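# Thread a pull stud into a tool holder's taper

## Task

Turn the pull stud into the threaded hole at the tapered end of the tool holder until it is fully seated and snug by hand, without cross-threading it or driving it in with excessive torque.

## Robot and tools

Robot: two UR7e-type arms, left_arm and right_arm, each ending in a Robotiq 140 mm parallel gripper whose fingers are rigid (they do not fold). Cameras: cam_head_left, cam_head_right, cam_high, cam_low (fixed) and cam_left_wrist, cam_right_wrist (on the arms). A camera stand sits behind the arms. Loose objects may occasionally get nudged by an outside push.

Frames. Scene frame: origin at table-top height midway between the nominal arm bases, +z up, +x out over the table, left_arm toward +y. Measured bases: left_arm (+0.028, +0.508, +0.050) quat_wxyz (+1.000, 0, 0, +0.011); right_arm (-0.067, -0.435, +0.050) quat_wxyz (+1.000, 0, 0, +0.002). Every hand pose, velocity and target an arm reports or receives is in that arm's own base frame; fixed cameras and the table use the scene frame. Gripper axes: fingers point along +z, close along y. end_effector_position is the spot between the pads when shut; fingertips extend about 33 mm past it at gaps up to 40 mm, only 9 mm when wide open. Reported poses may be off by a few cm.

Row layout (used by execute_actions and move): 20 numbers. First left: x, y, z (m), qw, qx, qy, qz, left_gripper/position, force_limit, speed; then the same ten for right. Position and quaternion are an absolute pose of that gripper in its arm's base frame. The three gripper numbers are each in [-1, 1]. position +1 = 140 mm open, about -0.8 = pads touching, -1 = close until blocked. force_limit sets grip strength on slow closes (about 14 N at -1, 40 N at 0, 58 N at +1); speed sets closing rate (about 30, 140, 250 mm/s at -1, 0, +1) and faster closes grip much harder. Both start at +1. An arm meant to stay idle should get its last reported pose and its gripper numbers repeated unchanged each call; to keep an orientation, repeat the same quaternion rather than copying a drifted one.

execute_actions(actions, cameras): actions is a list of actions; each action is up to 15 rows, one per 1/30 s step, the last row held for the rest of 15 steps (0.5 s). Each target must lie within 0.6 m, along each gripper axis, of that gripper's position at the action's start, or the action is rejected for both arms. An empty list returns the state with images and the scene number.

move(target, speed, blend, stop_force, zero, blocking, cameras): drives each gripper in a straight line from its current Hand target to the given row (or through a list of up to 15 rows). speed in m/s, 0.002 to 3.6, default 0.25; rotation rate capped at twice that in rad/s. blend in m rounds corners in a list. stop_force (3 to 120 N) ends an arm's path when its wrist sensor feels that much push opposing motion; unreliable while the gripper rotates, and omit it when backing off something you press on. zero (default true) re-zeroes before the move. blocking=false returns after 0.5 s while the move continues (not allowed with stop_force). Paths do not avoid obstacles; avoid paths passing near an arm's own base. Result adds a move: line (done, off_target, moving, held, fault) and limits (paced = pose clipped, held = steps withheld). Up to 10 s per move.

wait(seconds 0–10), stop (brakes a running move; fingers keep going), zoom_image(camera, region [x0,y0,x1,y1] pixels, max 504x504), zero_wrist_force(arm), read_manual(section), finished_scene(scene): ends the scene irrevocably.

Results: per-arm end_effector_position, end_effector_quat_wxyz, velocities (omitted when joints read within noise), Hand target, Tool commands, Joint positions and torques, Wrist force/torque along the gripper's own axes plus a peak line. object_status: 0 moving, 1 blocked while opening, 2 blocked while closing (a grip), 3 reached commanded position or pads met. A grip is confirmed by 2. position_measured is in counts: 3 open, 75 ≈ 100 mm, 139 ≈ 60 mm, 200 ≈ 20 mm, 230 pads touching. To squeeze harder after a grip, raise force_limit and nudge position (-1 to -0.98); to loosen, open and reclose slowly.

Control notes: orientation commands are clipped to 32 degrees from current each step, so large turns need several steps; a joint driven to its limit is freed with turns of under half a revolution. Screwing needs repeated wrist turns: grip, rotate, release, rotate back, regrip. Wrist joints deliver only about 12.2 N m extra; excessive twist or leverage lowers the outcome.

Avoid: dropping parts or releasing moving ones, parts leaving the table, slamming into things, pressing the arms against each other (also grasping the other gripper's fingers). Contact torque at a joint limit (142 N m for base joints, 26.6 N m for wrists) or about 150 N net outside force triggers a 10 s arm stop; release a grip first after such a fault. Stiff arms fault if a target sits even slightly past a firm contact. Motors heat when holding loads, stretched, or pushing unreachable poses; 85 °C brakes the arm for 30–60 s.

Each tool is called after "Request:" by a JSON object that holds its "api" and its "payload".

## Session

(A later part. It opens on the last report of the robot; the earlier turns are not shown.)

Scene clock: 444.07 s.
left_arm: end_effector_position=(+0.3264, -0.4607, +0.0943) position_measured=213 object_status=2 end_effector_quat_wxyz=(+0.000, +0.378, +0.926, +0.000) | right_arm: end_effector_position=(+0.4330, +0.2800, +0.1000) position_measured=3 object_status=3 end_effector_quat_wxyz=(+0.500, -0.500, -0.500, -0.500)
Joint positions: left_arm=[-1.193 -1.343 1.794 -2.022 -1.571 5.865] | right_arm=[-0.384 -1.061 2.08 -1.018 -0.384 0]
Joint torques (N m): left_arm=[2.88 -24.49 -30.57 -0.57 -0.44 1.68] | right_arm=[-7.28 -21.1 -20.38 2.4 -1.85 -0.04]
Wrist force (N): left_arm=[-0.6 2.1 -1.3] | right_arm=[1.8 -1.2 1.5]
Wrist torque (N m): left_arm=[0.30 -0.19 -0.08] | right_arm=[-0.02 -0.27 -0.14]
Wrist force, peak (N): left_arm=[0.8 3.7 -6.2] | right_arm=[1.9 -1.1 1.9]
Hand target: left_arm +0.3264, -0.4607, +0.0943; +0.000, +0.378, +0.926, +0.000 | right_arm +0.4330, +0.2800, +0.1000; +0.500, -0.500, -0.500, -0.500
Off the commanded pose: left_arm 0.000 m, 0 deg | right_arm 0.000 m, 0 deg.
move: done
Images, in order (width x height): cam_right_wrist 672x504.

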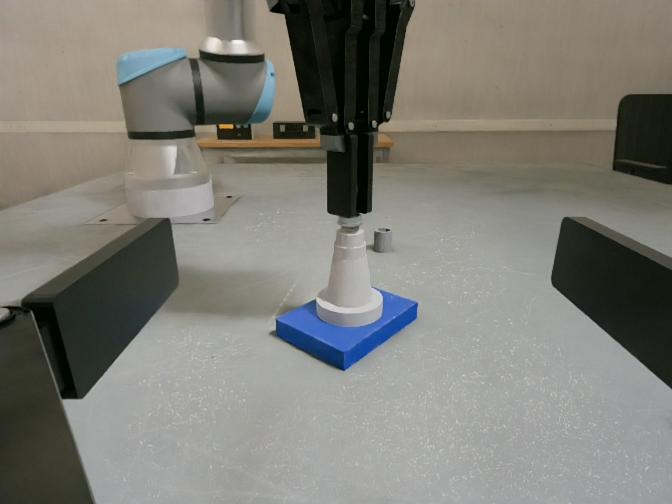

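Request:
{"api": "move", "payload": {"target": [[0.3264,-0.4607,0.0943,0,0.378,0.9258,0,-0.2,1,-1,0.433,0.28,0.1,-0.5,0.5,0.5,0.5,1,1,1],[0.3268,-0.4611,0.0943,0,-0.5544,0.8323,0,-0.2,1,-1,0.433,0.28,0.1,-0.5,0.5,0.5,0.5,1,1,1],[0.3268,-0.4611,0.0943,0,-1,0.0084,0,-0.2,1,-1,0.433,0.28,0.1,-0.5,0.5,0.5,0.5,1,1,1],[0.3268,-0.4611,0.0943,0,-0.5685,-0.8227,0,-0.2,1,-1,0.433,0.28,0.1,-0.5,0.5,0.5,0.5,1,1,1]], "speed": 1.2, "blend": [0,0.002,0.002,0]}}

Request:
{"api": "move", "payload": {"target": [[0.3268,-0.4611,0.0943,0,0.3624,-0.932,0,-0.2,1,-1,0.433,0.28,0.1,-0.5,0.5,0.5,0.5,1,1,1],[0.3268,-0.4611,0.0943,0,0.9748,-0.2231,0,-0.2,1,-1,0.433,0.28,0.1,-0.5,0.5,0.5,0.5,1,1,1],[0.3268,-0.4611,0.0943,0,0.7317,0.6816,0,-0.2,1,-1,0.433,0.28,0.1,-0.5,0.5,0.5,0.5,1,1,1],[0.3268,-0.4611,0.0943,0,0.7317,0.6816,0,-1,1,-1,0.433,0.28,0.1,-0.5,0.5,0.5,0.5,1,1,1]], "speed": 1.2, "blend": [0.002,0.002,0,0]}}

Request:
{"api": "move", "payload": {"target": [[0.3268,-0.4611,0.0936,0,0.9748,-0.2231,0,-1,1,-1,0.433,0.28,0.1,-0.5,0.5,0.5,0.5,1,1,1],[0.3268,-0.4611,0.0929,0,0.3624,-0.932,0,-1,1,-1,0.433,0.28,0.1,-0.5,0.5,0.5,0.5,1,1,1]], "speed": 0.6, "blend": [0.002,0]}}

Request:
{"api": "move", "payload": {"target": [[0.3268,-0.4611,0.0922,0,-0.5685,-0.8227,0,-1,1,-1,0.433,0.28,0.1,-0.5,0.5,0.5,0.5,1,1,1],[0.3268,-0.4611,0.0915,0,-1,0.0084,0,-1,1,-1,0.433,0.28,0.1,-0.5,0.5,0.5,0.5,1,1,1]], "speed": 0.6, "blend": [0.002,0], "cameras": ["cam_right_wrist"]}}

Request:
{"api": "zoom_image", "payload": {"camera": "cam_right_wrist", "region": [310, 170, 390, 260]}}

Scene clock: 466.67 s.
left_arm: end_effector_position=(+0.3268, -0.4611, +0.0943) position_measured=154 object_status=3 end_effector_quat_wxyz=(+0.000, +0.569, +0.823, +0.000) | right_arm: end_effector_position=(+0.4330, +0.2800, +0.1000) position_measured=3 object_status=3 end_effector_quat_wxyz=(+0.500, -0.500, -0.500, -0.500)
Joint positions: left_arm=[-1.192 -1.342 1.793 -2.022 -1.571 0.017] | right_arm=[-0.384 -1.061 2.08 -1.018 -0.384 0]
Joint torques (N m): left_arm=[-3.68 -44 -16.08 -0.42 0.43 -1.5] | right_arm=[-7.19 -21.64 -19.91 2.16 -1.58 -0.06]
Wrist force (N): left_arm=[-0.7 2.5 -1.0] | right_arm=[2.0 -1.1 1.5]
Wrist torque (N m): left_arm=[0.27 -0.24 -0.27] | right_arm=[0.01 -0.31 -0.15]
Wrist force, peak (N): left_arm=[-0.9 2.9 -1.2] | right_arm=[1.9 -1.3 1.6]
Hand target: left_arm +0.3268, -0.4611, +0.0943; +0.000, +0.568, +0.823, +0.000 | right_arm +0.4330, +0.2800, +0.1000; +0.500, -0.500, -0.500, -0.500
Off the commanded pose: left_arm 0.000 m, 0 deg | right_arm 0.000 m, 0 deg.
move: done

Scene clock: 471.83 s.
left_arm: end_effector_position=(+0.3268, -0.4611, +0.0943) position_measured=213 object_status=0 end_effector_quat_wxyz=(+0.000, +0.732, +0.682, +0.000) | right_arm: end_effector_position=(+0.4330, +0.2800, +0.1000) position_measured=3 object_status=3 end_effector_quat_wxyz=(+0.500, -0.500, -0.500, -0.500)
Joint positions: left_arm=[-1.192 -1.342 1.793 -2.022 -1.571 -5.834] | right_arm=[-0.384 -1.061 2.08 -1.018 -0.384 0]
Joint torques (N m): left_arm=[7.6 -38.85 -21.83 -1.53 -1.89 -1.94] | right_arm=[-7.95 -21.6 -20.49 2.28 -1.72 0.07]
Wrist force (N): left_arm=[-1.0 2.1 -8.5] | right_arm=[1.8 -1.2 1.4]
Wrist torque (N m): left_arm=[0.30 -0.16 -0.25] | right_arm=[-0.02 -0.26 -0.14]
Wrist force, peak (N): left_arm=[-1.0 2.1 -8.5] | right_arm=[1.8 -1.4 1.6]
Hand target: left_arm +0.3268, -0.4611, +0.0943; +0.000, +0.732, +0.682, +0.000 | right_arm +0.4330, +0.2800, +0.1000; +0.500, -0.500, -0.500, -0.500
Off the commanded pose: left_arm 0.000 m, 0 deg | right_arm 0.000 m, 0 deg.
move: done

Scene clock: 476.30 s.
left_arm: end_effector_position=(+0.3268, -0.4611, +0.0929) position_measured=213 object_status=2 end_effector_quat_wxyz=(+0.000, -0.363, +0.932, +0.000) | right_arm: end_effector_position=(+0.4330, +0.2800, +0.1000) position_measured=3 object_status=3 end_effector_quat_wxyz=(+0.500, -0.500, -0.500, -0.500)
Joint positions: left_arm=[-1.192 -1.34 1.795 -2.025 -1.571 -1.934] | right_arm=[-0.384 -1.061 2.08 -1.018 -0.384 0]
Joint torques (N m): left_arm=[3.73 -23.43 -29.95 0.31 0.24 1.84] | right_arm=[-8.04 -21.73 -19.73 2.4 -1.72 -0.04]
Wrist force (N): left_arm=[-0.4 2.2 -4.4] | right_arm=[1.7 -1.1 1.7]
Wrist torque (N m): left_arm=[0.30 -0.24 -0.07] | right_arm=[0.01 -0.25 -0.14]
Wrist force, peak (N): left_arm=[-1.1 4.7 -8.3] | right_arm=[2.1 -1.3 1.4]
Hand target: left_arm +0.3268, -0.4611, +0.0929; +0.000, -0.362, +0.932, +0.000 | right_arm +0.4330, +0.2800, +0.1000; +0.500, -0.500, -0.500, -0.500
Off the commanded pose: left_arm 0.000 m, 0 deg | right_arm 0.000 m, 0 deg.
move: done; blend cut to 0 m at target 1

Scene clock: 480.17 s.
left_arm: end_effector_position=(+0.3268, -0.4611, +0.0915) position_measured=213 object_status=2 end_effector_quat_wxyz=(+0.000, +1.000, -0.008, +0.000) | right_arm: end_effector_position=(+0.4330, +0.2800, +0.1000) position_measured=3 object_status=3 end_effector_quat_wxyz=(+0.500, -0.500, -0.500, -0.500)
Joint positions: left_arm=[-1.192 -1.339 1.797 -2.029 -1.571 1.966] | right_arm=[-0.384 -1.061 2.08 -1.018 -0.384 0]
Joint torques (N m): left_arm=[4.12 -24.93 -28.95 0.39 -0.33 1.81] | right_arm=[-7 -21.83 -19.87 2.34 -1.63 0.07]
Wrist force (N): left_arm=[-0.7 3.4 -2.5] | right_arm=[1.9 -1.0 1.3]
Wrist torque (N m): left_arm=[0.20 -0.23 -0.07] | right_arm=[0.03 -0.29 -0.14]
Wrist force, peak (N): left_arm=[0.1 2.4 -7.7] | right_arm=[1.9 -1.1 1.6]
Hand target: left_arm +0.3268, -0.4611, +0.0915; +0.000, +1.000, -0.008, +0.000 | right_arm +0.4330, +0.2800, +0.1000; +0.500, -0.500, -0.500, -0.500
Off the commanded pose: left_arm 0.000 m, 0 deg | right_arm 0.000 m, 0 deg.
move: done
Images, in order (width x height): cam_right_wrist 672x504.

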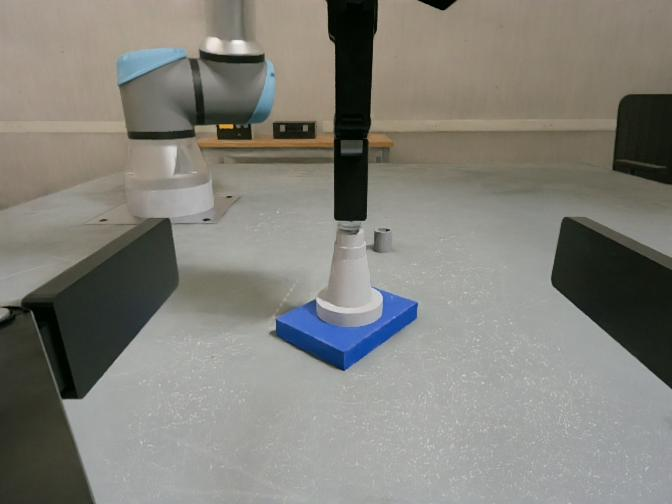

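Scaled by 5.600 from the camera's 672x504 image, which has a finer 960x720 frame.

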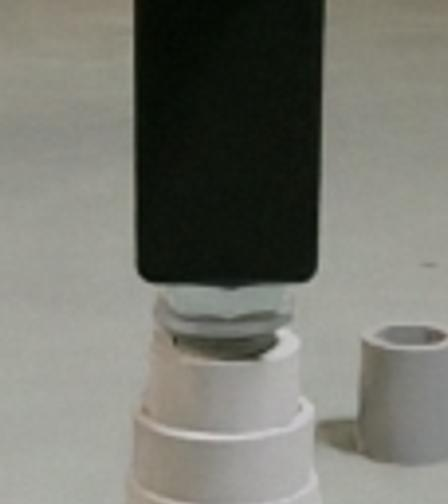

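Request:
{"api": "move", "payload": {"target": [[0.3268,-0.4611,0.0908,0,-0.5544,0.8323,0,-1,1,-1,0.433,0.28,0.1,-0.5,0.5,0.5,0.5,1,1,1],[0.3268,-0.4611,0.0901,0,0.378,0.9258,0,-1,1,-1,0.433,0.28,0.1,-0.5,0.5,0.5,0.5,1,1,1]], "speed": 0.5, "blend": [0.002,0], "cameras": ["cam_right_wrist"]}}

Request:
{"api": "zoom_image", "payload": {"camera": "cam_right_wrist", "region": [310, 170, 390, 260]}}

Scene clock: 490.27 s.
left_arm: end_effector_position=(+0.3268, -0.4611, +0.0901) position_measured=213 object_status=2 end_effector_quat_wxyz=(+0.000, +0.378, +0.926, +0.000) | right_arm: end_effector_position=(+0.4330, +0.2800, +0.1000) position_measured=3 object_status=3 end_effector_quat_wxyz=(+0.500, -0.500, -0.500, -0.500)
Joint positions: left_arm=[-1.192 -1.337 1.799 -2.033 -1.571 5.866] | right_arm=[-0.384 -1.061 2.08 -1.018 -0.384 0]
Joint torques (N m): left_arm=[5.26 -25.01 -30.57 -1.01 -0.67 1.61] | right_arm=[-7 -21.71 -20.11 2.31 -1.68 -0.18]
Wrist force (N): left_arm=[-0.9 2.6 -1.4] | right_arm=[1.8 -1.1 1.4]
Wrist torque (N m): left_arm=[0.29 -0.16 -0.06] | right_arm=[0.01 -0.27 -0.14]
Wrist force, peak (N): left_arm=[-0.9 4.5 -3.5] | right_arm=[1.8 -1.3 1.8]
Hand target: left_arm +0.3268, -0.4611, +0.0901; +0.000, +0.378, +0.926, +0.000 | right_arm +0.4330, +0.2800, +0.1000; +0.500, -0.500, -0.500, -0.500
Off the commanded pose: left_arm 0.000 m, 0 deg | right_arm 0.000 m, 0 deg.
move: done
Images, in order (width x height): cam_right_wrist 672x504.

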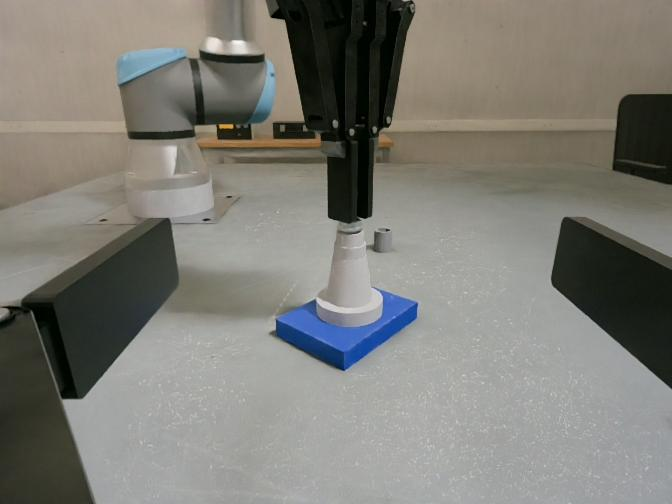

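Scaled by 5.600 from the camera's 672x504 image, which has a finer 960x720 frame.

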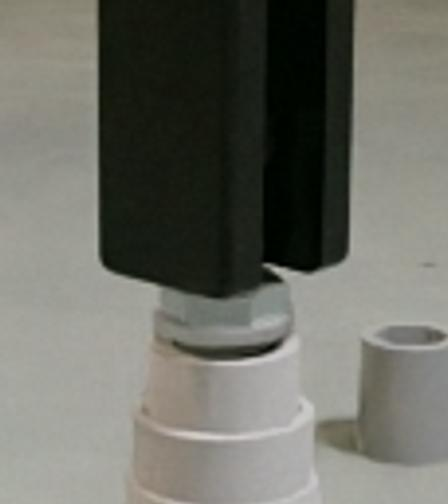

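Request:
{"api": "move", "payload": {"target": [[0.3268,-0.4611,0.0901,0,0.378,0.9258,0,-0.2,1,-1,0.433,0.28,0.1,-0.5,0.5,0.5,0.5,1,1,1],[0.3268,-0.4611,0.0901,0,-0.5544,0.8323,0,-0.2,1,-1,0.433,0.28,0.1,-0.5,0.5,0.5,0.5,1,1,1],[0.3268,-0.4611,0.0901,0,-1,0.0084,0,-0.2,1,-1,0.433,0.28,0.1,-0.5,0.5,0.5,0.5,1,1,1],[0.3268,-0.4611,0.0901,0,-0.5685,-0.8227,0,-0.2,1,-1,0.433,0.28,0.1,-0.5,0.5,0.5,0.5,1,1,1]], "speed": 1.2, "blend": [0,0.002,0.002,0]}}

Request:
{"api": "move", "payload": {"target": [[0.3268,-0.4611,0.0901,0,0.3624,-0.932,0,-0.2,1,-1,0.433,0.28,0.1,-0.5,0.5,0.5,0.5,1,1,1],[0.3268,-0.4611,0.0901,0,0.9748,-0.2231,0,-0.2,1,-1,0.433,0.28,0.1,-0.5,0.5,0.5,0.5,1,1,1],[0.3268,-0.4611,0.0901,0,0.7317,0.6816,0,-0.2,1,-1,0.433,0.28,0.1,-0.5,0.5,0.5,0.5,1,1,1],[0.3268,-0.4611,0.0901,0,0.7317,0.6816,0,-1,1,-1,0.433,0.28,0.1,-0.5,0.5,0.5,0.5,1,1,1]], "speed": 1.2, "blend": [0.002,0.002,0,0]}}

Request:
{"api": "move", "payload": {"target": [0.3268,-0.4611,0.0894,0,0.9748,-0.2231,0,-1,1,-1,0.433,0.28,0.1,-0.5,0.5,0.5,0.5,1,1,1], "speed": 0.4}}

Request:
{"api": "move", "payload": {"target": [0.3268,-0.4611,0.0890,0,0.8184,-0.5746,0,-1,1,-1,0.433,0.28,0.1,-0.5,0.5,0.5,0.5,1,1,1], "speed": 0.25, "cameras": ["cam_right_wrist","cam_left_wrist"]}}

Request:
{"api": "zoom_image", "payload": {"camera": "cam_right_wrist", "region": [310, 170, 390, 260]}}

Scene clock: 510.43 s.
left_arm: end_effector_position=(+0.3268, -0.4611, +0.0901) position_measured=154 object_status=3 end_effector_quat_wxyz=(+0.000, +0.569, +0.823, +0.000) | right_arm: end_effector_position=(+0.4330, +0.2800, +0.1000) position_measured=3 object_status=3 end_effector_quat_wxyz=(+0.500, -0.500, -0.500, -0.500)
Joint positions: left_arm=[-1.192 -1.337 1.799 -2.033 -1.571 0.017] | right_arm=[-0.384 -1.061 2.08 -1.018 -0.384 0]
Joint torques (N m): left_arm=[-2.44 -43.42 -16.7 -0.51 0.55 -1.56] | right_arm=[-7.23 -21.27 -21.09 2.25 -1.69 -0.07]
Wrist force (N): left_arm=[-0.9 2.1 -1.0] | right_arm=[1.7 -1.2 1.4]
Wrist torque (N m): left_arm=[0.17 -0.17 -0.27] | right_arm=[0.00 -0.26 -0.14]
Wrist force, peak (N): left_arm=[-1.2 2.9 -1.0] | right_arm=[1.8 -1.4 1.8]
Hand target: left_arm +0.3268, -0.4611, +0.0901; +0.000, +0.568, +0.823, +0.000 | right_arm +0.4330, +0.2800, +0.1000; +0.500, -0.500, -0.500, -0.500
Off the commanded pose: left_arm 0.000 m, 0 deg | right_arm 0.000 m, 0 deg.
move: done

Scene clock: 515.60 s.
left_arm: end_effector_position=(+0.3268, -0.4611, +0.0901) position_measured=213 object_status=0 end_effector_quat_wxyz=(+0.000, +0.732, +0.682, +0.000) | right_arm: end_effector_position=(+0.4330, +0.2800, +0.1000) position_measured=3 object_status=3 end_effector_quat_wxyz=(+0.500, -0.500, -0.500, -0.500)
Joint positions: left_arm=[-1.192 -1.337 1.799 -2.033 -1.571 -5.834] | right_arm=[-0.384 -1.061 2.08 -1.018 -0.384 0]
Joint torques (N m): left_arm=[8.13 -38.31 -21.52 -1.76 -1.85 -1.72] | right_arm=[-6.97 -21.1 -20.26 2.39 -1.53 0.02]
Wrist force (N): left_arm=[-0.7 1.5 -9.0] | right_arm=[1.6 -1.0 1.4]
Wrist torque (N m): left_arm=[0.26 -0.16 -0.25] | right_arm=[0.03 -0.23 -0.14]
Wrist force, peak (N): left_arm=[-0.7 1.5 -9.0] | right_arm=[1.9 -1.2 1.8]
Hand target: left_arm +0.3268, -0.4611, +0.0901; +0.000, +0.732, +0.682, +0.000 | right_arm +0.4330, +0.2800, +0.1000; +0.500, -0.500, -0.500, -0.500
Off the commanded pose: left_arm 0.000 m, 0 deg | right_arm 0.000 m, 0 deg.
move: done

Scene clock: 518.57 s.
left_arm: end_effector_position=(+0.3268, -0.4611, +0.0894) position_measured=213 object_status=2 end_effector_quat_wxyz=(+0.000, +0.975, -0.223, +0.000) | right_arm: end_effector_position=(+0.4330, +0.2800, +0.1000) position_measured=3 object_status=3 end_effector_quat_wxyz=(+0.500, -0.500, -0.500, -0.500)
Joint positions: left_arm=[-1.192 -1.336 1.8 -2.034 -1.571 -3.884] | right_arm=[-0.384 -1.061 2.08 -1.018 -0.384 0]
Joint torques (N m): left_arm=[9.74 -22.31 -28.32 -2.94 -0.67 1.72] | right_arm=[-6.82 -21.48 -20.33 2.29 -1.6 -0.1]
Wrist force (N): left_arm=[-0.7 2.8 -6.2] | right_arm=[1.8 -1.2 1.5]
Wrist torque (N m): left_arm=[0.23 -0.19 -0.05] | right_arm=[-0.02 -0.27 -0.14]
Wrist force, peak (N): left_arm=[-0.9 1.7 -9.0] | right_arm=[1.9 -1.3 1.6]
Hand target: left_arm +0.3268, -0.4611, +0.0894; +0.000, +0.975, -0.223, +0.000 | right_arm +0.4330, +0.2800, +0.1000; +0.500, -0.500, -0.500, -0.500
Off the commanded pose: left_arm 0.000 m, 0 deg | right_arm 0.000 m, 0 deg.
move: done

Scene clock: 520.60 s.
left_arm: end_effector_position=(+0.3268, -0.4611, +0.0890) position_measured=213 object_status=2 end_effector_quat_wxyz=(+0.000, +0.818, -0.575, +0.000) | right_arm: end_effector_position=(+0.4330, +0.2800, +0.1000) position_measured=3 object_status=3 end_effector_quat_wxyz=(+0.500, -0.500, -0.500, -0.500)
Joint positions: left_arm=[-1.192 -1.336 1.801 -2.035 -1.571 -3.11] | right_arm=[-0.384 -1.061 2.08 -1.018 -0.384 0]
Joint torques (N m): left_arm=[9.37 -18.65 -23.58 -4.17 -1.94 0.99] | right_arm=[-6.6 -21.82 -19.81 2.38 -1.56 -0.17]
Wrist force (N): left_arm=[-1.8 2.5 -12.4] | right_arm=[1.6 -0.9 1.5]
Wrist torque (N m): left_arm=[0.18 -0.18 -0.04] | right_arm=[0.05 -0.21 -0.14]
Wrist force, peak (N): left_arm=[-1.8 2.5 -12.4] | right_arm=[1.8 -1.3 1.7]
Hand target: left_arm +0.3268, -0.4611, +0.0890; +0.000, +0.818, -0.575, +0.000 | right_arm +0.4330, +0.2800, +0.1000; +0.500, -0.500, -0.500, -0.500
Off the commanded pose: left_arm 0.000 m, 0 deg | right_arm 0.000 m, 0 deg.
move: done
Images, in order (width x height): cam_left_wrist 672x504, cam_right_wrist 672x504.

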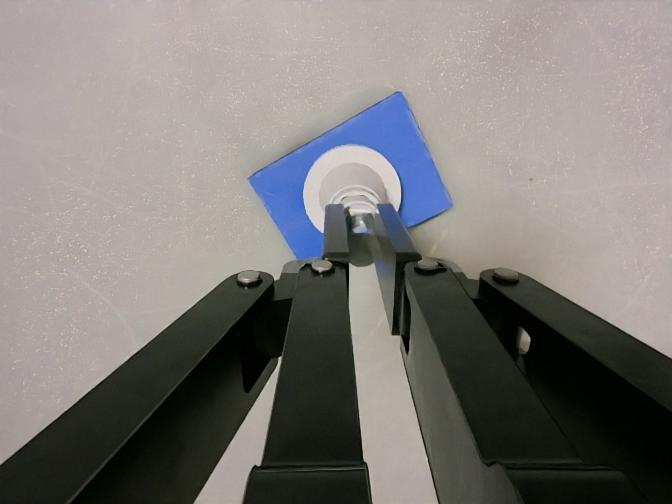

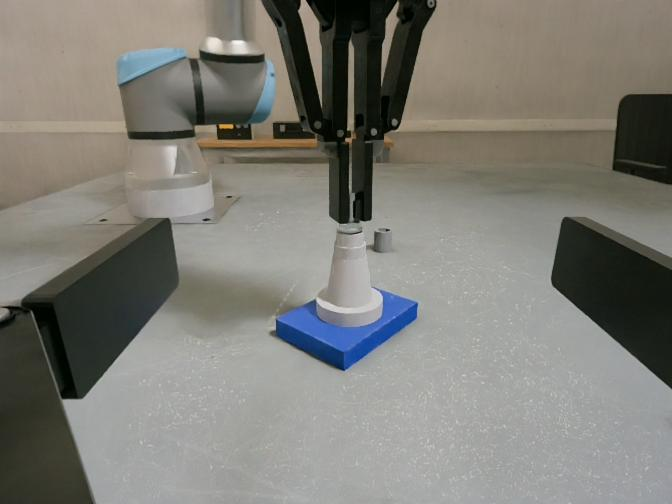

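Scaled by 5.600 from the camera's 672x504 image, which has a finer 960x720 frame.

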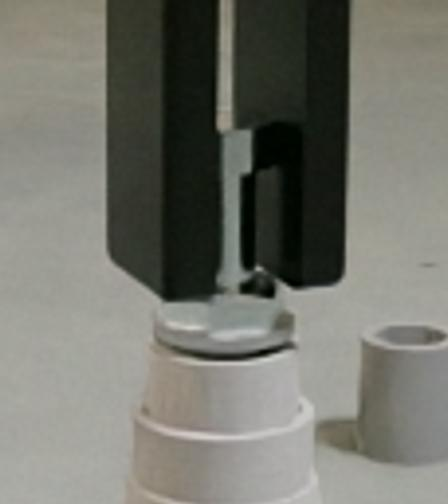

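Request:
{"api": "move", "payload": {"target": [0.3268,-0.4611,0.0888,0,0.5403,-0.8415,0,-1,1,-1,0.433,0.28,0.1,-0.5,0.5,0.5,0.5,1,1,1], "speed": 0.25}}

Request:
{"api": "move", "payload": {"target": [0.3268,-0.4611,0.0886,0,0.17,-0.9854,0,-1,1,-1,0.433,0.28,0.1,-0.5,0.5,0.5,0.5,1,1,1], "speed": 0.25, "cameras": ["cam_right_wrist","cam_left_wrist"]}}

Request:
{"api": "zoom_image", "payload": {"camera": "cam_right_wrist", "region": [310, 170, 390, 260]}}

Scene clock: 530.70 s.
left_arm: end_effector_position=(+0.3268, -0.4611, +0.0888) position_measured=213 object_status=2 end_effector_quat_wxyz=(+0.000, -0.540, +0.841, +0.000) | right_arm: end_effector_position=(+0.4330, +0.2800, +0.1000) position_measured=3 object_status=3 end_effector_quat_wxyz=(+0.500, -0.500, -0.500, -0.500)
Joint positions: left_arm=[-1.192 -1.336 1.801 -2.036 -1.571 -2.334] | right_arm=[-0.384 -1.061 2.08 -1.018 -0.384 0]
Joint torques (N m): left_arm=[8.97 -21.94 -26.01 -4.21 -2.29 0.94] | right_arm=[-6.89 -21.41 -20.47 2.46 -1.33 -0.03]
Wrist force (N): left_arm=[-1.1 2.6 -7.5] | right_arm=[1.4 -1.1 1.5]
Wrist torque (N m): left_arm=[0.28 -0.23 -0.05] | right_arm=[0.01 -0.19 -0.14]
Wrist force, peak (N): left_arm=[-2.1 2.9 -12.5] | right_arm=[1.7 -1.3 1.8]
Hand target: left_arm +0.3268, -0.4611, +0.0888; +0.000, -0.540, +0.841, +0.000 | right_arm +0.4330, +0.2800, +0.1000; +0.500, -0.500, -0.500, -0.500
Off the commanded pose: left_arm 0.000 m, 0 deg | right_arm 0.000 m, 0 deg.
move: done

Scene clock: 532.77 s.
left_arm: end_effector_position=(+0.3268, -0.4611, +0.0886) position_measured=213 object_status=2 end_effector_quat_wxyz=(+0.000, -0.170, +0.985, +0.000) | right_arm: end_effector_position=(+0.4330, +0.2800, +0.1000) position_measured=3 object_status=3 end_effector_quat_wxyz=(+0.500, -0.500, -0.500, -0.500)
Joint positions: left_arm=[-1.192 -1.336 1.801 -2.036 -1.571 -1.534] | right_arm=[-0.384 -1.061 2.08 -1.018 -0.384 0]
Joint torques (N m): left_arm=[8.89 -24.87 -26.88 -4.3 -2.07 1.07] | right_arm=[-6.7 -21.51 -20.18 2.28 -1.54 0.02]
Wrist force (N): left_arm=[-0.4 1.3 -3.0] | right_arm=[1.8 -1.1 1.6]
Wrist torque (N m): left_arm=[0.33 -0.24 -0.06] | right_arm=[0.00 -0.27 -0.14]
Wrist force, peak (N): left_arm=[-1.0 2.8 -7.9] | right_arm=[1.8 -1.1 1.8]
Hand target: left_arm +0.3268, -0.4611, +0.0886; +0.000, -0.170, +0.985, +0.000 | right_arm +0.4330, +0.2800, +0.1000; +0.500, -0.500, -0.500, -0.500
Off the commanded pose: left_arm 0.000 m, 0 deg | right_arm 0.000 m, 0 deg.
move: done
Images, in order (width x height): cam_left_wrist 672x504, cam_right_wrist 672x504.

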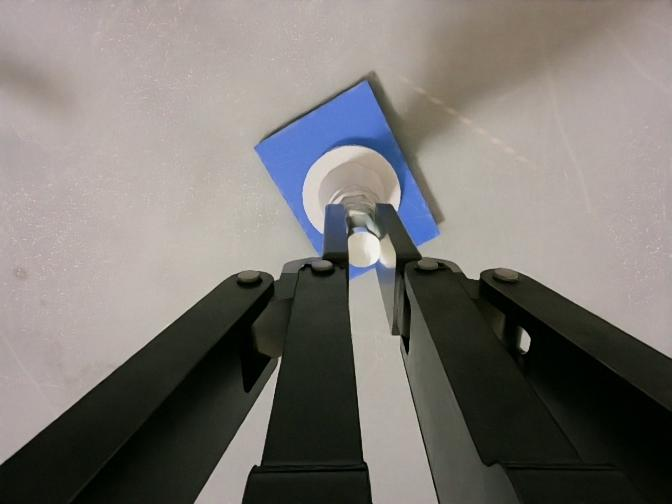

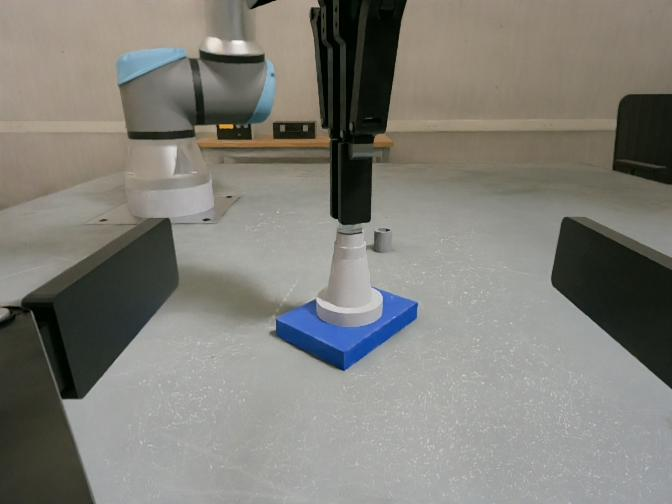

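Scaled by 5.600 from the camera's 672x504 image, which has a finer 960x720 frame.

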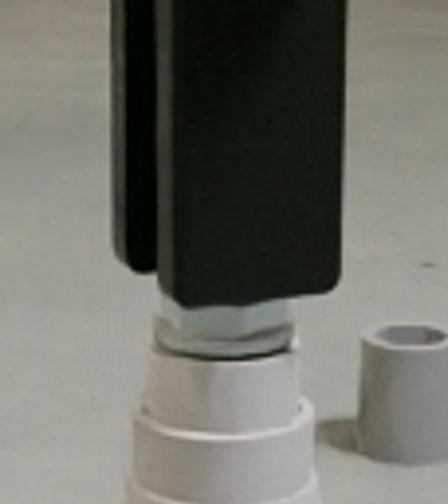

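Request:
{"api": "move", "payload": {"target": [0.3268,-0.4611,0.0884,0,-0.2272,-0.9738,0,-1,1,-1,0.433,0.28,0.1,-0.5,0.5,0.5,0.5,1,1,1], "speed": 0.25}}

Request:
{"api": "move", "payload": {"target": [0.3268,-0.4611,0.0882,0,-0.5885,-0.8085,0,-1,1,-1,0.433,0.28,0.1,-0.5,0.5,0.5,0.5,1,1,1], "speed": 0.25, "cameras": ["cam_right_wrist","cam_left_wrist"]}}

Request:
{"api": "zoom_image", "payload": {"camera": "cam_right_wrist", "region": [310, 170, 390, 260]}}

Scene clock: 541.93 s.
left_arm: end_effector_position=(+0.3268, -0.4611, +0.0884) position_measured=213 object_status=2 end_effector_quat_wxyz=(+0.000, +0.227, +0.974, +0.000) | right_arm: end_effector_position=(+0.4330, +0.2800, +0.1000) position_measured=3 object_status=3 end_effector_quat_wxyz=(+0.500, -0.500, -0.500, -0.500)
Joint positions: left_arm=[-1.192 -1.335 1.801 -2.037 -1.571 -0.734] | right_arm=[-0.384 -1.061 2.08 -1.018 -0.384 0]
Joint torques (N m): left_arm=[9.72 -25.49 -27.86 -4.79 -2.18 1.07] | right_arm=[-5.62 -21.51 -20.28 2.36 -1.52 0]
Wrist force (N): left_arm=[-1.2 2.2 -0.5] | right_arm=[1.9 -1.0 1.4]
Wrist torque (N m): left_arm=[0.20 -0.14 -0.07] | right_arm=[0.03 -0.29 -0.14]
Wrist force, peak (N): left_arm=[-0.8 1.7 -3.1] | right_arm=[2.0 -1.1 1.8]
Hand target: left_arm +0.3268, -0.4611, +0.0884; +0.000, +0.227, +0.974, +0.000 | right_arm +0.4330, +0.2800, +0.1000; +0.500, -0.500, -0.500, -0.500
Off the commanded pose: left_arm 0.000 m, 0 deg | right_arm 0.000 m, 0 deg.
move: done

Scene clock: 544.00 s.
left_arm: end_effector_position=(+0.3268, -0.4611, +0.0882) position_measured=213 object_status=2 end_effector_quat_wxyz=(+0.000, +0.588, +0.809, +0.000) | right_arm: end_effector_position=(+0.4330, +0.2800, +0.1000) position_measured=3 object_status=3 end_effector_quat_wxyz=(+0.500, -0.500, -0.500, -0.500)
Joint positions: left_arm=[-1.192 -1.335 1.802 -2.037 -1.571 0.066] | right_arm=[-0.384 -1.061 2.08 -1.018 -0.384 0]
Joint torques (N m): left_arm=[8.48 -25.18 -28.51 -4.86 -2.07 1.07] | right_arm=[-6.33 -21.22 -20.13 2.32 -1.42 0]
Wrist force (N): left_arm=[-0.8 2.7 -0.6] | right_arm=[1.7 -1.1 1.4]
Wrist torque (N m): left_arm=[0.29 -0.24 -0.06] | right_arm=[0.02 -0.25 -0.15]
Wrist force, peak (N): left_arm=[-1.1 2.9 1.4] | right_arm=[1.9 -1.4 1.6]
Hand target: left_arm +0.3268, -0.4611, +0.0882; +0.000, +0.588, +0.808, +0.000 | right_arm +0.4330, +0.2800, +0.1000; +0.500, -0.500, -0.500, -0.500
Off the commanded pose: left_arm 0.000 m, 0 deg | right_arm 0.000 m, 0 deg.
move: done
Images, in order (width x height): cam_left_wrist 672x504, cam_right_wrist 672x504.

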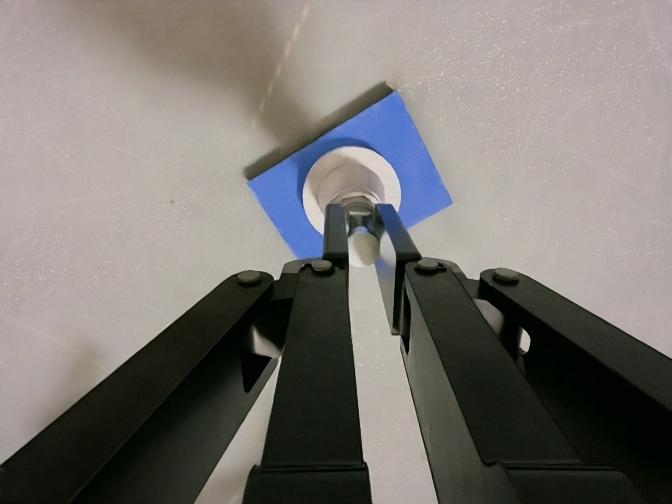

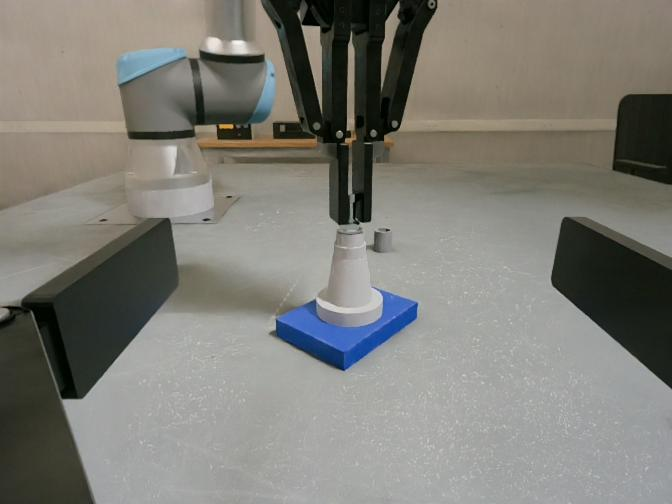

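Scaled by 5.600 from the camera's 672x504 image, which has a finer 960x720 frame.

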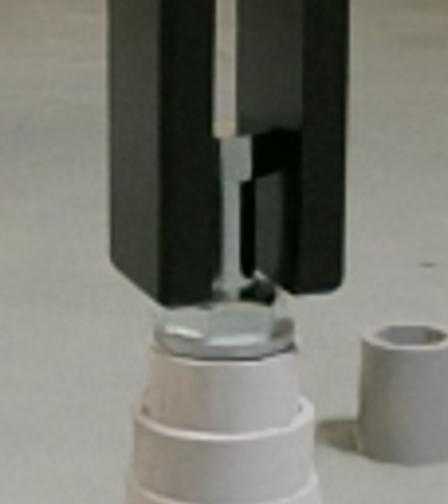

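Request:
{"api": "move", "payload": {"target": [0.3268,-0.4611,0.0880,0,-0.8569,-0.5155,0,-1,1,-1,0.433,0.28,0.1,-0.5,0.5,0.5,0.5,1,1,1], "speed": 0.25}}

Request:
{"api": "move", "payload": {"target": [0.3268,-0.4611,0.0878,0,-0.98999,-0.1411,0,-1,1,-1,0.433,0.28,0.1,-0.5,0.5,0.5,0.5,1,1,1], "speed": 0.25}}

Request:
{"api": "move", "payload": {"target": [0.3268,-0.4611,0.0877,0,-0.9668,0.2555,0,-1,1,-1,0.433,0.28,0.1,-0.5,0.5,0.5,0.5,1,1,1], "speed": 0.25, "cameras": ["cam_right_wrist","cam_left_wrist"]}}

Request:
{"api": "zoom_image", "payload": {"camera": "cam_right_wrist", "region": [310, 170, 390, 260]}}

Scene clock: 555.50 s.
left_arm: end_effector_position=(+0.3268, -0.4611, +0.0880) position_measured=213 object_status=2 end_effector_quat_wxyz=(+0.000, +0.857, +0.516, +0.000) | right_arm: end_effector_position=(+0.4330, +0.2800, +0.1000) position_measured=3 object_status=3 end_effector_quat_wxyz=(+0.500, -0.500, -0.500, -0.500)
Joint positions: left_arm=[-1.192 -1.335 1.802 -2.038 -1.571 0.866] | right_arm=[-0.384 -1.061 2.08 -1.018 -0.384 0]
Joint torques (N m): left_arm=[9.11 -27.34 -29.85 -4.7 -2.21 1.03] | right_arm=[-6.15 -21.64 -19.78 2.5 -1.53 -0.06]
Wrist force (N): left_arm=[-1.3 4.1 4.3] | right_arm=[1.7 -1.0 1.6]
Wrist torque (N m): left_arm=[0.28 -0.17 -0.06] | right_arm=[0.02 -0.24 -0.14]
Wrist force, peak (N): left_arm=[-1.4 3.8 6.4] | right_arm=[1.9 -1.0 1.7]
Hand target: left_arm +0.3268, -0.4611, +0.0880; +0.000, +0.857, +0.515, +0.000 | right_arm +0.4330, +0.2800, +0.1000; +0.500, -0.500, -0.500, -0.500
Off the commanded pose: left_arm 0.000 m, 0 deg | right_arm 0.000 m, 0 deg.
move: done

Scene clock: 557.60 s.
left_arm: end_effector_position=(+0.3268, -0.4611, +0.0878) position_measured=213 object_status=2 end_effector_quat_wxyz=(+0.000, +0.990, +0.141, +0.000) | right_arm: end_effector_position=(+0.4330, +0.2800, +0.1000) position_measured=3 object_status=3 end_effector_quat_wxyz=(+0.500, -0.500, -0.500, -0.500)
Joint positions: left_arm=[-1.192 -1.335 1.802 -2.038 -1.571 1.666] | right_arm=[-0.384 -1.061 2.08 -1.018 -0.384 0]
Joint torques (N m): left_arm=[9.88 -30.35 -31.94 -5.02 -2.14 1.04] | right_arm=[-6.59 -21.08 -19.95 2.47 -1.45 -0.1]
Wrist force (N): left_arm=[-0.5 5.2 10.1] | right_arm=[1.5 -1.2 1.6]
Wrist torque (N m): left_arm=[0.08 -0.23 -0.06] | right_arm=[-0.02 -0.21 -0.14]
Wrist force, peak (N): left_arm=[-1.0 5.8 11.9] | right_arm=[2.1 -1.2 1.6]
Hand target: left_arm +0.3268, -0.4611, +0.0878; +0.000, +0.990, +0.141, +0.000 | right_arm +0.4330, +0.2800, +0.1000; +0.500, -0.500, -0.500, -0.500
Off the commanded pose: left_arm 0.000 m, 0 deg | right_arm 0.000 m, 0 deg.
move: done

Scene clock: 559.67 s.
left_arm: end_effector_position=(+0.3268, -0.4611, +0.0877) position_measured=213 object_status=2 end_effector_quat_wxyz=(+0.000, +0.967, -0.255, +0.000) | right_arm: end_effector_position=(+0.4330, +0.2800, +0.1000) position_measured=3 object_status=3 end_effector_quat_wxyz=(+0.500, -0.500, -0.500, -0.500)
Joint positions: left_arm=[-1.192 -1.335 1.802 -2.039 -1.571 2.466] | right_arm=[-0.384 -1.061 2.08 -1.018 -0.384 0]
Joint torques (N m): left_arm=[9.14 -30.03 -32.83 -1.43 -1.96 1.6] | right_arm=[-5.45 -21.68 -20.78 2.32 -1.45 0.01]
Wrist force (N): left_arm=[2.6 5.5 10.2] | right_arm=[1.5 -1.0 1.5]
Wrist torque (N m): left_arm=[0.27 -0.26 -0.63] | right_arm=[0.04 -0.21 -0.14]
Wrist force, peak (N): left_arm=[6.4 9.7 23.4] | right_arm=[1.8 -1.1 1.8]
Hand target: left_arm +0.3268, -0.4611, +0.0877; +0.000, +0.967, -0.256, +0.000 | right_arm +0.4330, +0.2800, +0.1000; +0.500, -0.500, -0.500, -0.500
Off the commanded pose: left_arm 0.000 m, 0 deg | right_arm 0.000 m, 0 deg.
move: done
Images, in order (width x height): cam_left_wrist 672x504, cam_right_wrist 672x504.

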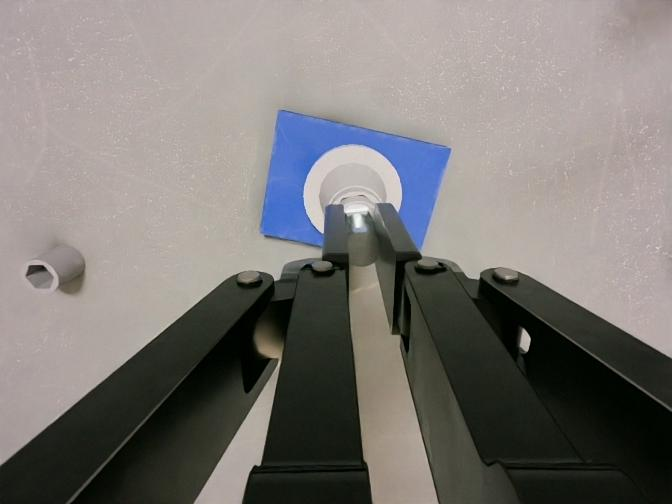

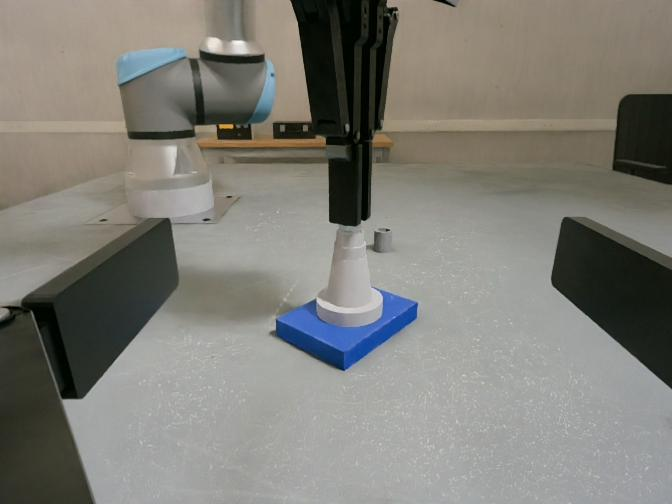

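Scaled by 5.600 from the camera's 672x504 image, which has a finer 960x720 frame.

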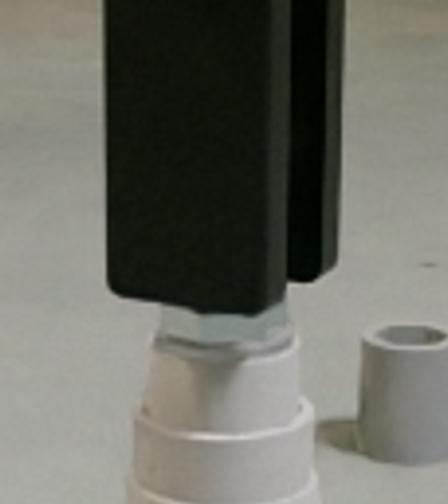

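Request:
{"api": "move", "payload": {"target": [0.3268,-0.4611,0.0875,0,-0.8419,0.5396,0,-1,1,-1,0.433,0.28,0.1,-0.5,0.5,0.5,0.5,1,1,1], "speed": 0.25, "cameras": ["cam_right_wrist"]}}

Request:
{"api": "zoom_image", "payload": {"camera": "cam_right_wrist", "region": [310, 170, 390, 260]}}

Scene clock: 565.60 s.
left_arm: end_effector_position=(+0.3268, -0.4611, +0.0875) position_measured=213 object_status=2 end_effector_quat_wxyz=(+0.000, +0.842, -0.540, +0.000) | right_arm: end_effector_position=(+0.4330, +0.2800, +0.1000) position_measured=3 object_status=3 end_effector_quat_wxyz=(+0.500, -0.500, -0.500, -0.500)
Joint positions: left_arm=[-1.192 -1.334 1.803 -2.039 -1.571 3.089] | right_arm=[-0.384 -1.061 2.08 -1.018 -0.384 0]
Joint torques (N m): left_arm=[8.84 -21.31 -26.06 -4.2 -2.41 1.63] | right_arm=[-5.69 -21.92 -20.43 2.32 -1.42 0]
Wrist force (N): left_arm=[-0.6 2.2 -7.5] | right_arm=[1.6 -1.1 1.5]
Wrist torque (N m): left_arm=[0.37 -0.16 -0.64] | right_arm=[0.00 -0.21 -0.14]
Wrist force, peak (N): left_arm=[2.2 5.6 10.2] | right_arm=[1.9 -1.3 1.8]
Hand target: left_arm +0.3268, -0.4611, +0.0875; +0.000, +0.842, -0.540, +0.000 | right_arm +0.4330, +0.2800, +0.1000; +0.500, -0.500, -0.500, -0.500
Off the commanded pose: left_arm 0.000 m, 0 deg | right_arm 0.000 m, 0 deg.
move: done
Images, in order (width x height): cam_right_wrist 672x504.

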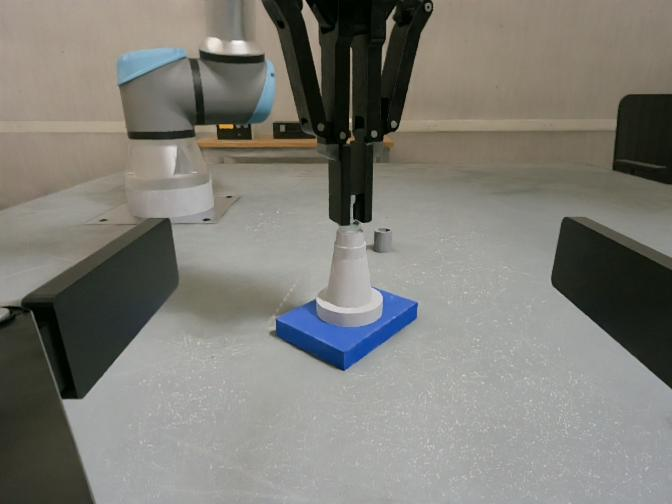

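Scaled by 5.600 from the camera's 672x504 image, which has a finer 960x720 frame.

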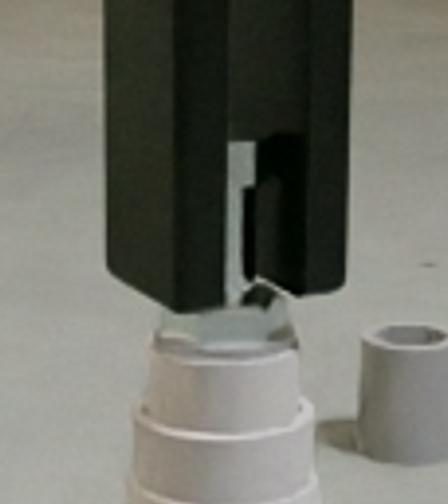

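Request:
{"api": "move", "payload": {"target": [[0.3268,-0.4611,0.0875,0,-0.8419,0.5396,0,0,1,-1,0.433,0.28,0.1,-0.5,0.5,0.5,0.5,1,1,1],[0.3268,-0.4611,0.17,0,-0.8419,0.5396,0,0,1,-1,0.433,0.28,0.1,-0.5,0.5,0.5,0.5,1,1,1]], "speed": 0.12, "cameras": ["cam_right_wrist"]}}

Request:
{"api": "zoom_image", "payload": {"camera": "cam_right_wrist", "region": [310, 170, 390, 260]}}

Scene clock: 573.90 s.
left_arm: end_effector_position=(+0.3268, -0.4611, +0.1700) position_measured=129 object_status=3 end_effector_quat_wxyz=(+0.000, +0.842, -0.540, +0.000) | right_arm: end_effector_position=(+0.4330, +0.2800, +0.1000) position_measured=3 object_status=3 end_effector_quat_wxyz=(+0.500, -0.500, -0.500, -0.500)
Joint positions: left_arm=[-1.192 -1.404 1.664 -1.83 -1.571 3.089] | right_arm=[-0.384 -1.061 2.08 -1.018 -0.384 0]
Joint torques (N m): left_arm=[6.3 -23.42 -22.53 -4.28 0.69 -1.37] | right_arm=[-5.55 -20.74 -19.79 2.45 -1.31 0.01]
Wrist force (N): left_arm=[-1.3 2.7 -1.6] | right_arm=[1.6 -1.0 1.6]
Wrist torque (N m): left_arm=[0.31 -0.13 -0.13] | right_arm=[0.03 -0.23 -0.14]
Wrist force, peak (N): left_arm=[-2.1 3.0 -7.4] | right_arm=[1.9 -1.2 1.7]
Hand target: left_arm +0.3268, -0.4611, +0.1700; +0.000, +0.842, -0.540, +0.000 | right_arm +0.4330, +0.2800, +0.1000; +0.500, -0.500, -0.500, -0.500
Off the commanded pose: left_arm 0.000 m, 0 deg | right_arm 0.000 m, 0 deg.
move: done
Images, in order (width x height): cam_right_wrist 672x504.

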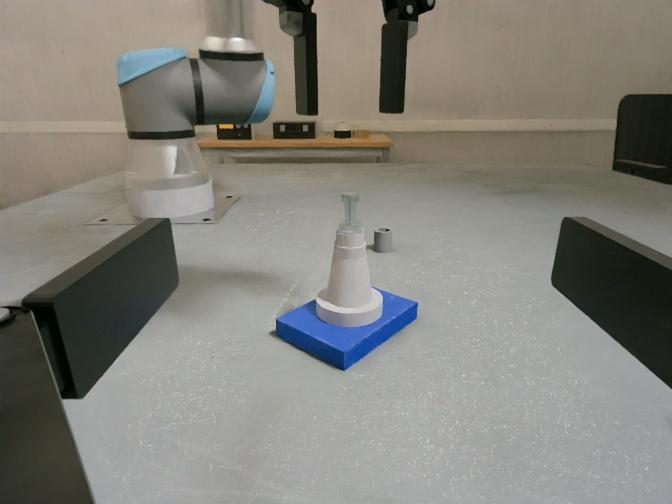

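Scaled by 5.600 from the camera's 672x504 image, which has a finer 960x720 frame.

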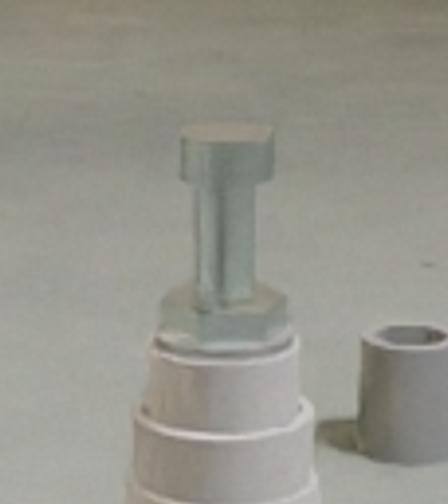

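Seated.

Request:
{"api": "finished_scene", "payload": {"scene": 1}}

The scene is finished: the task was done.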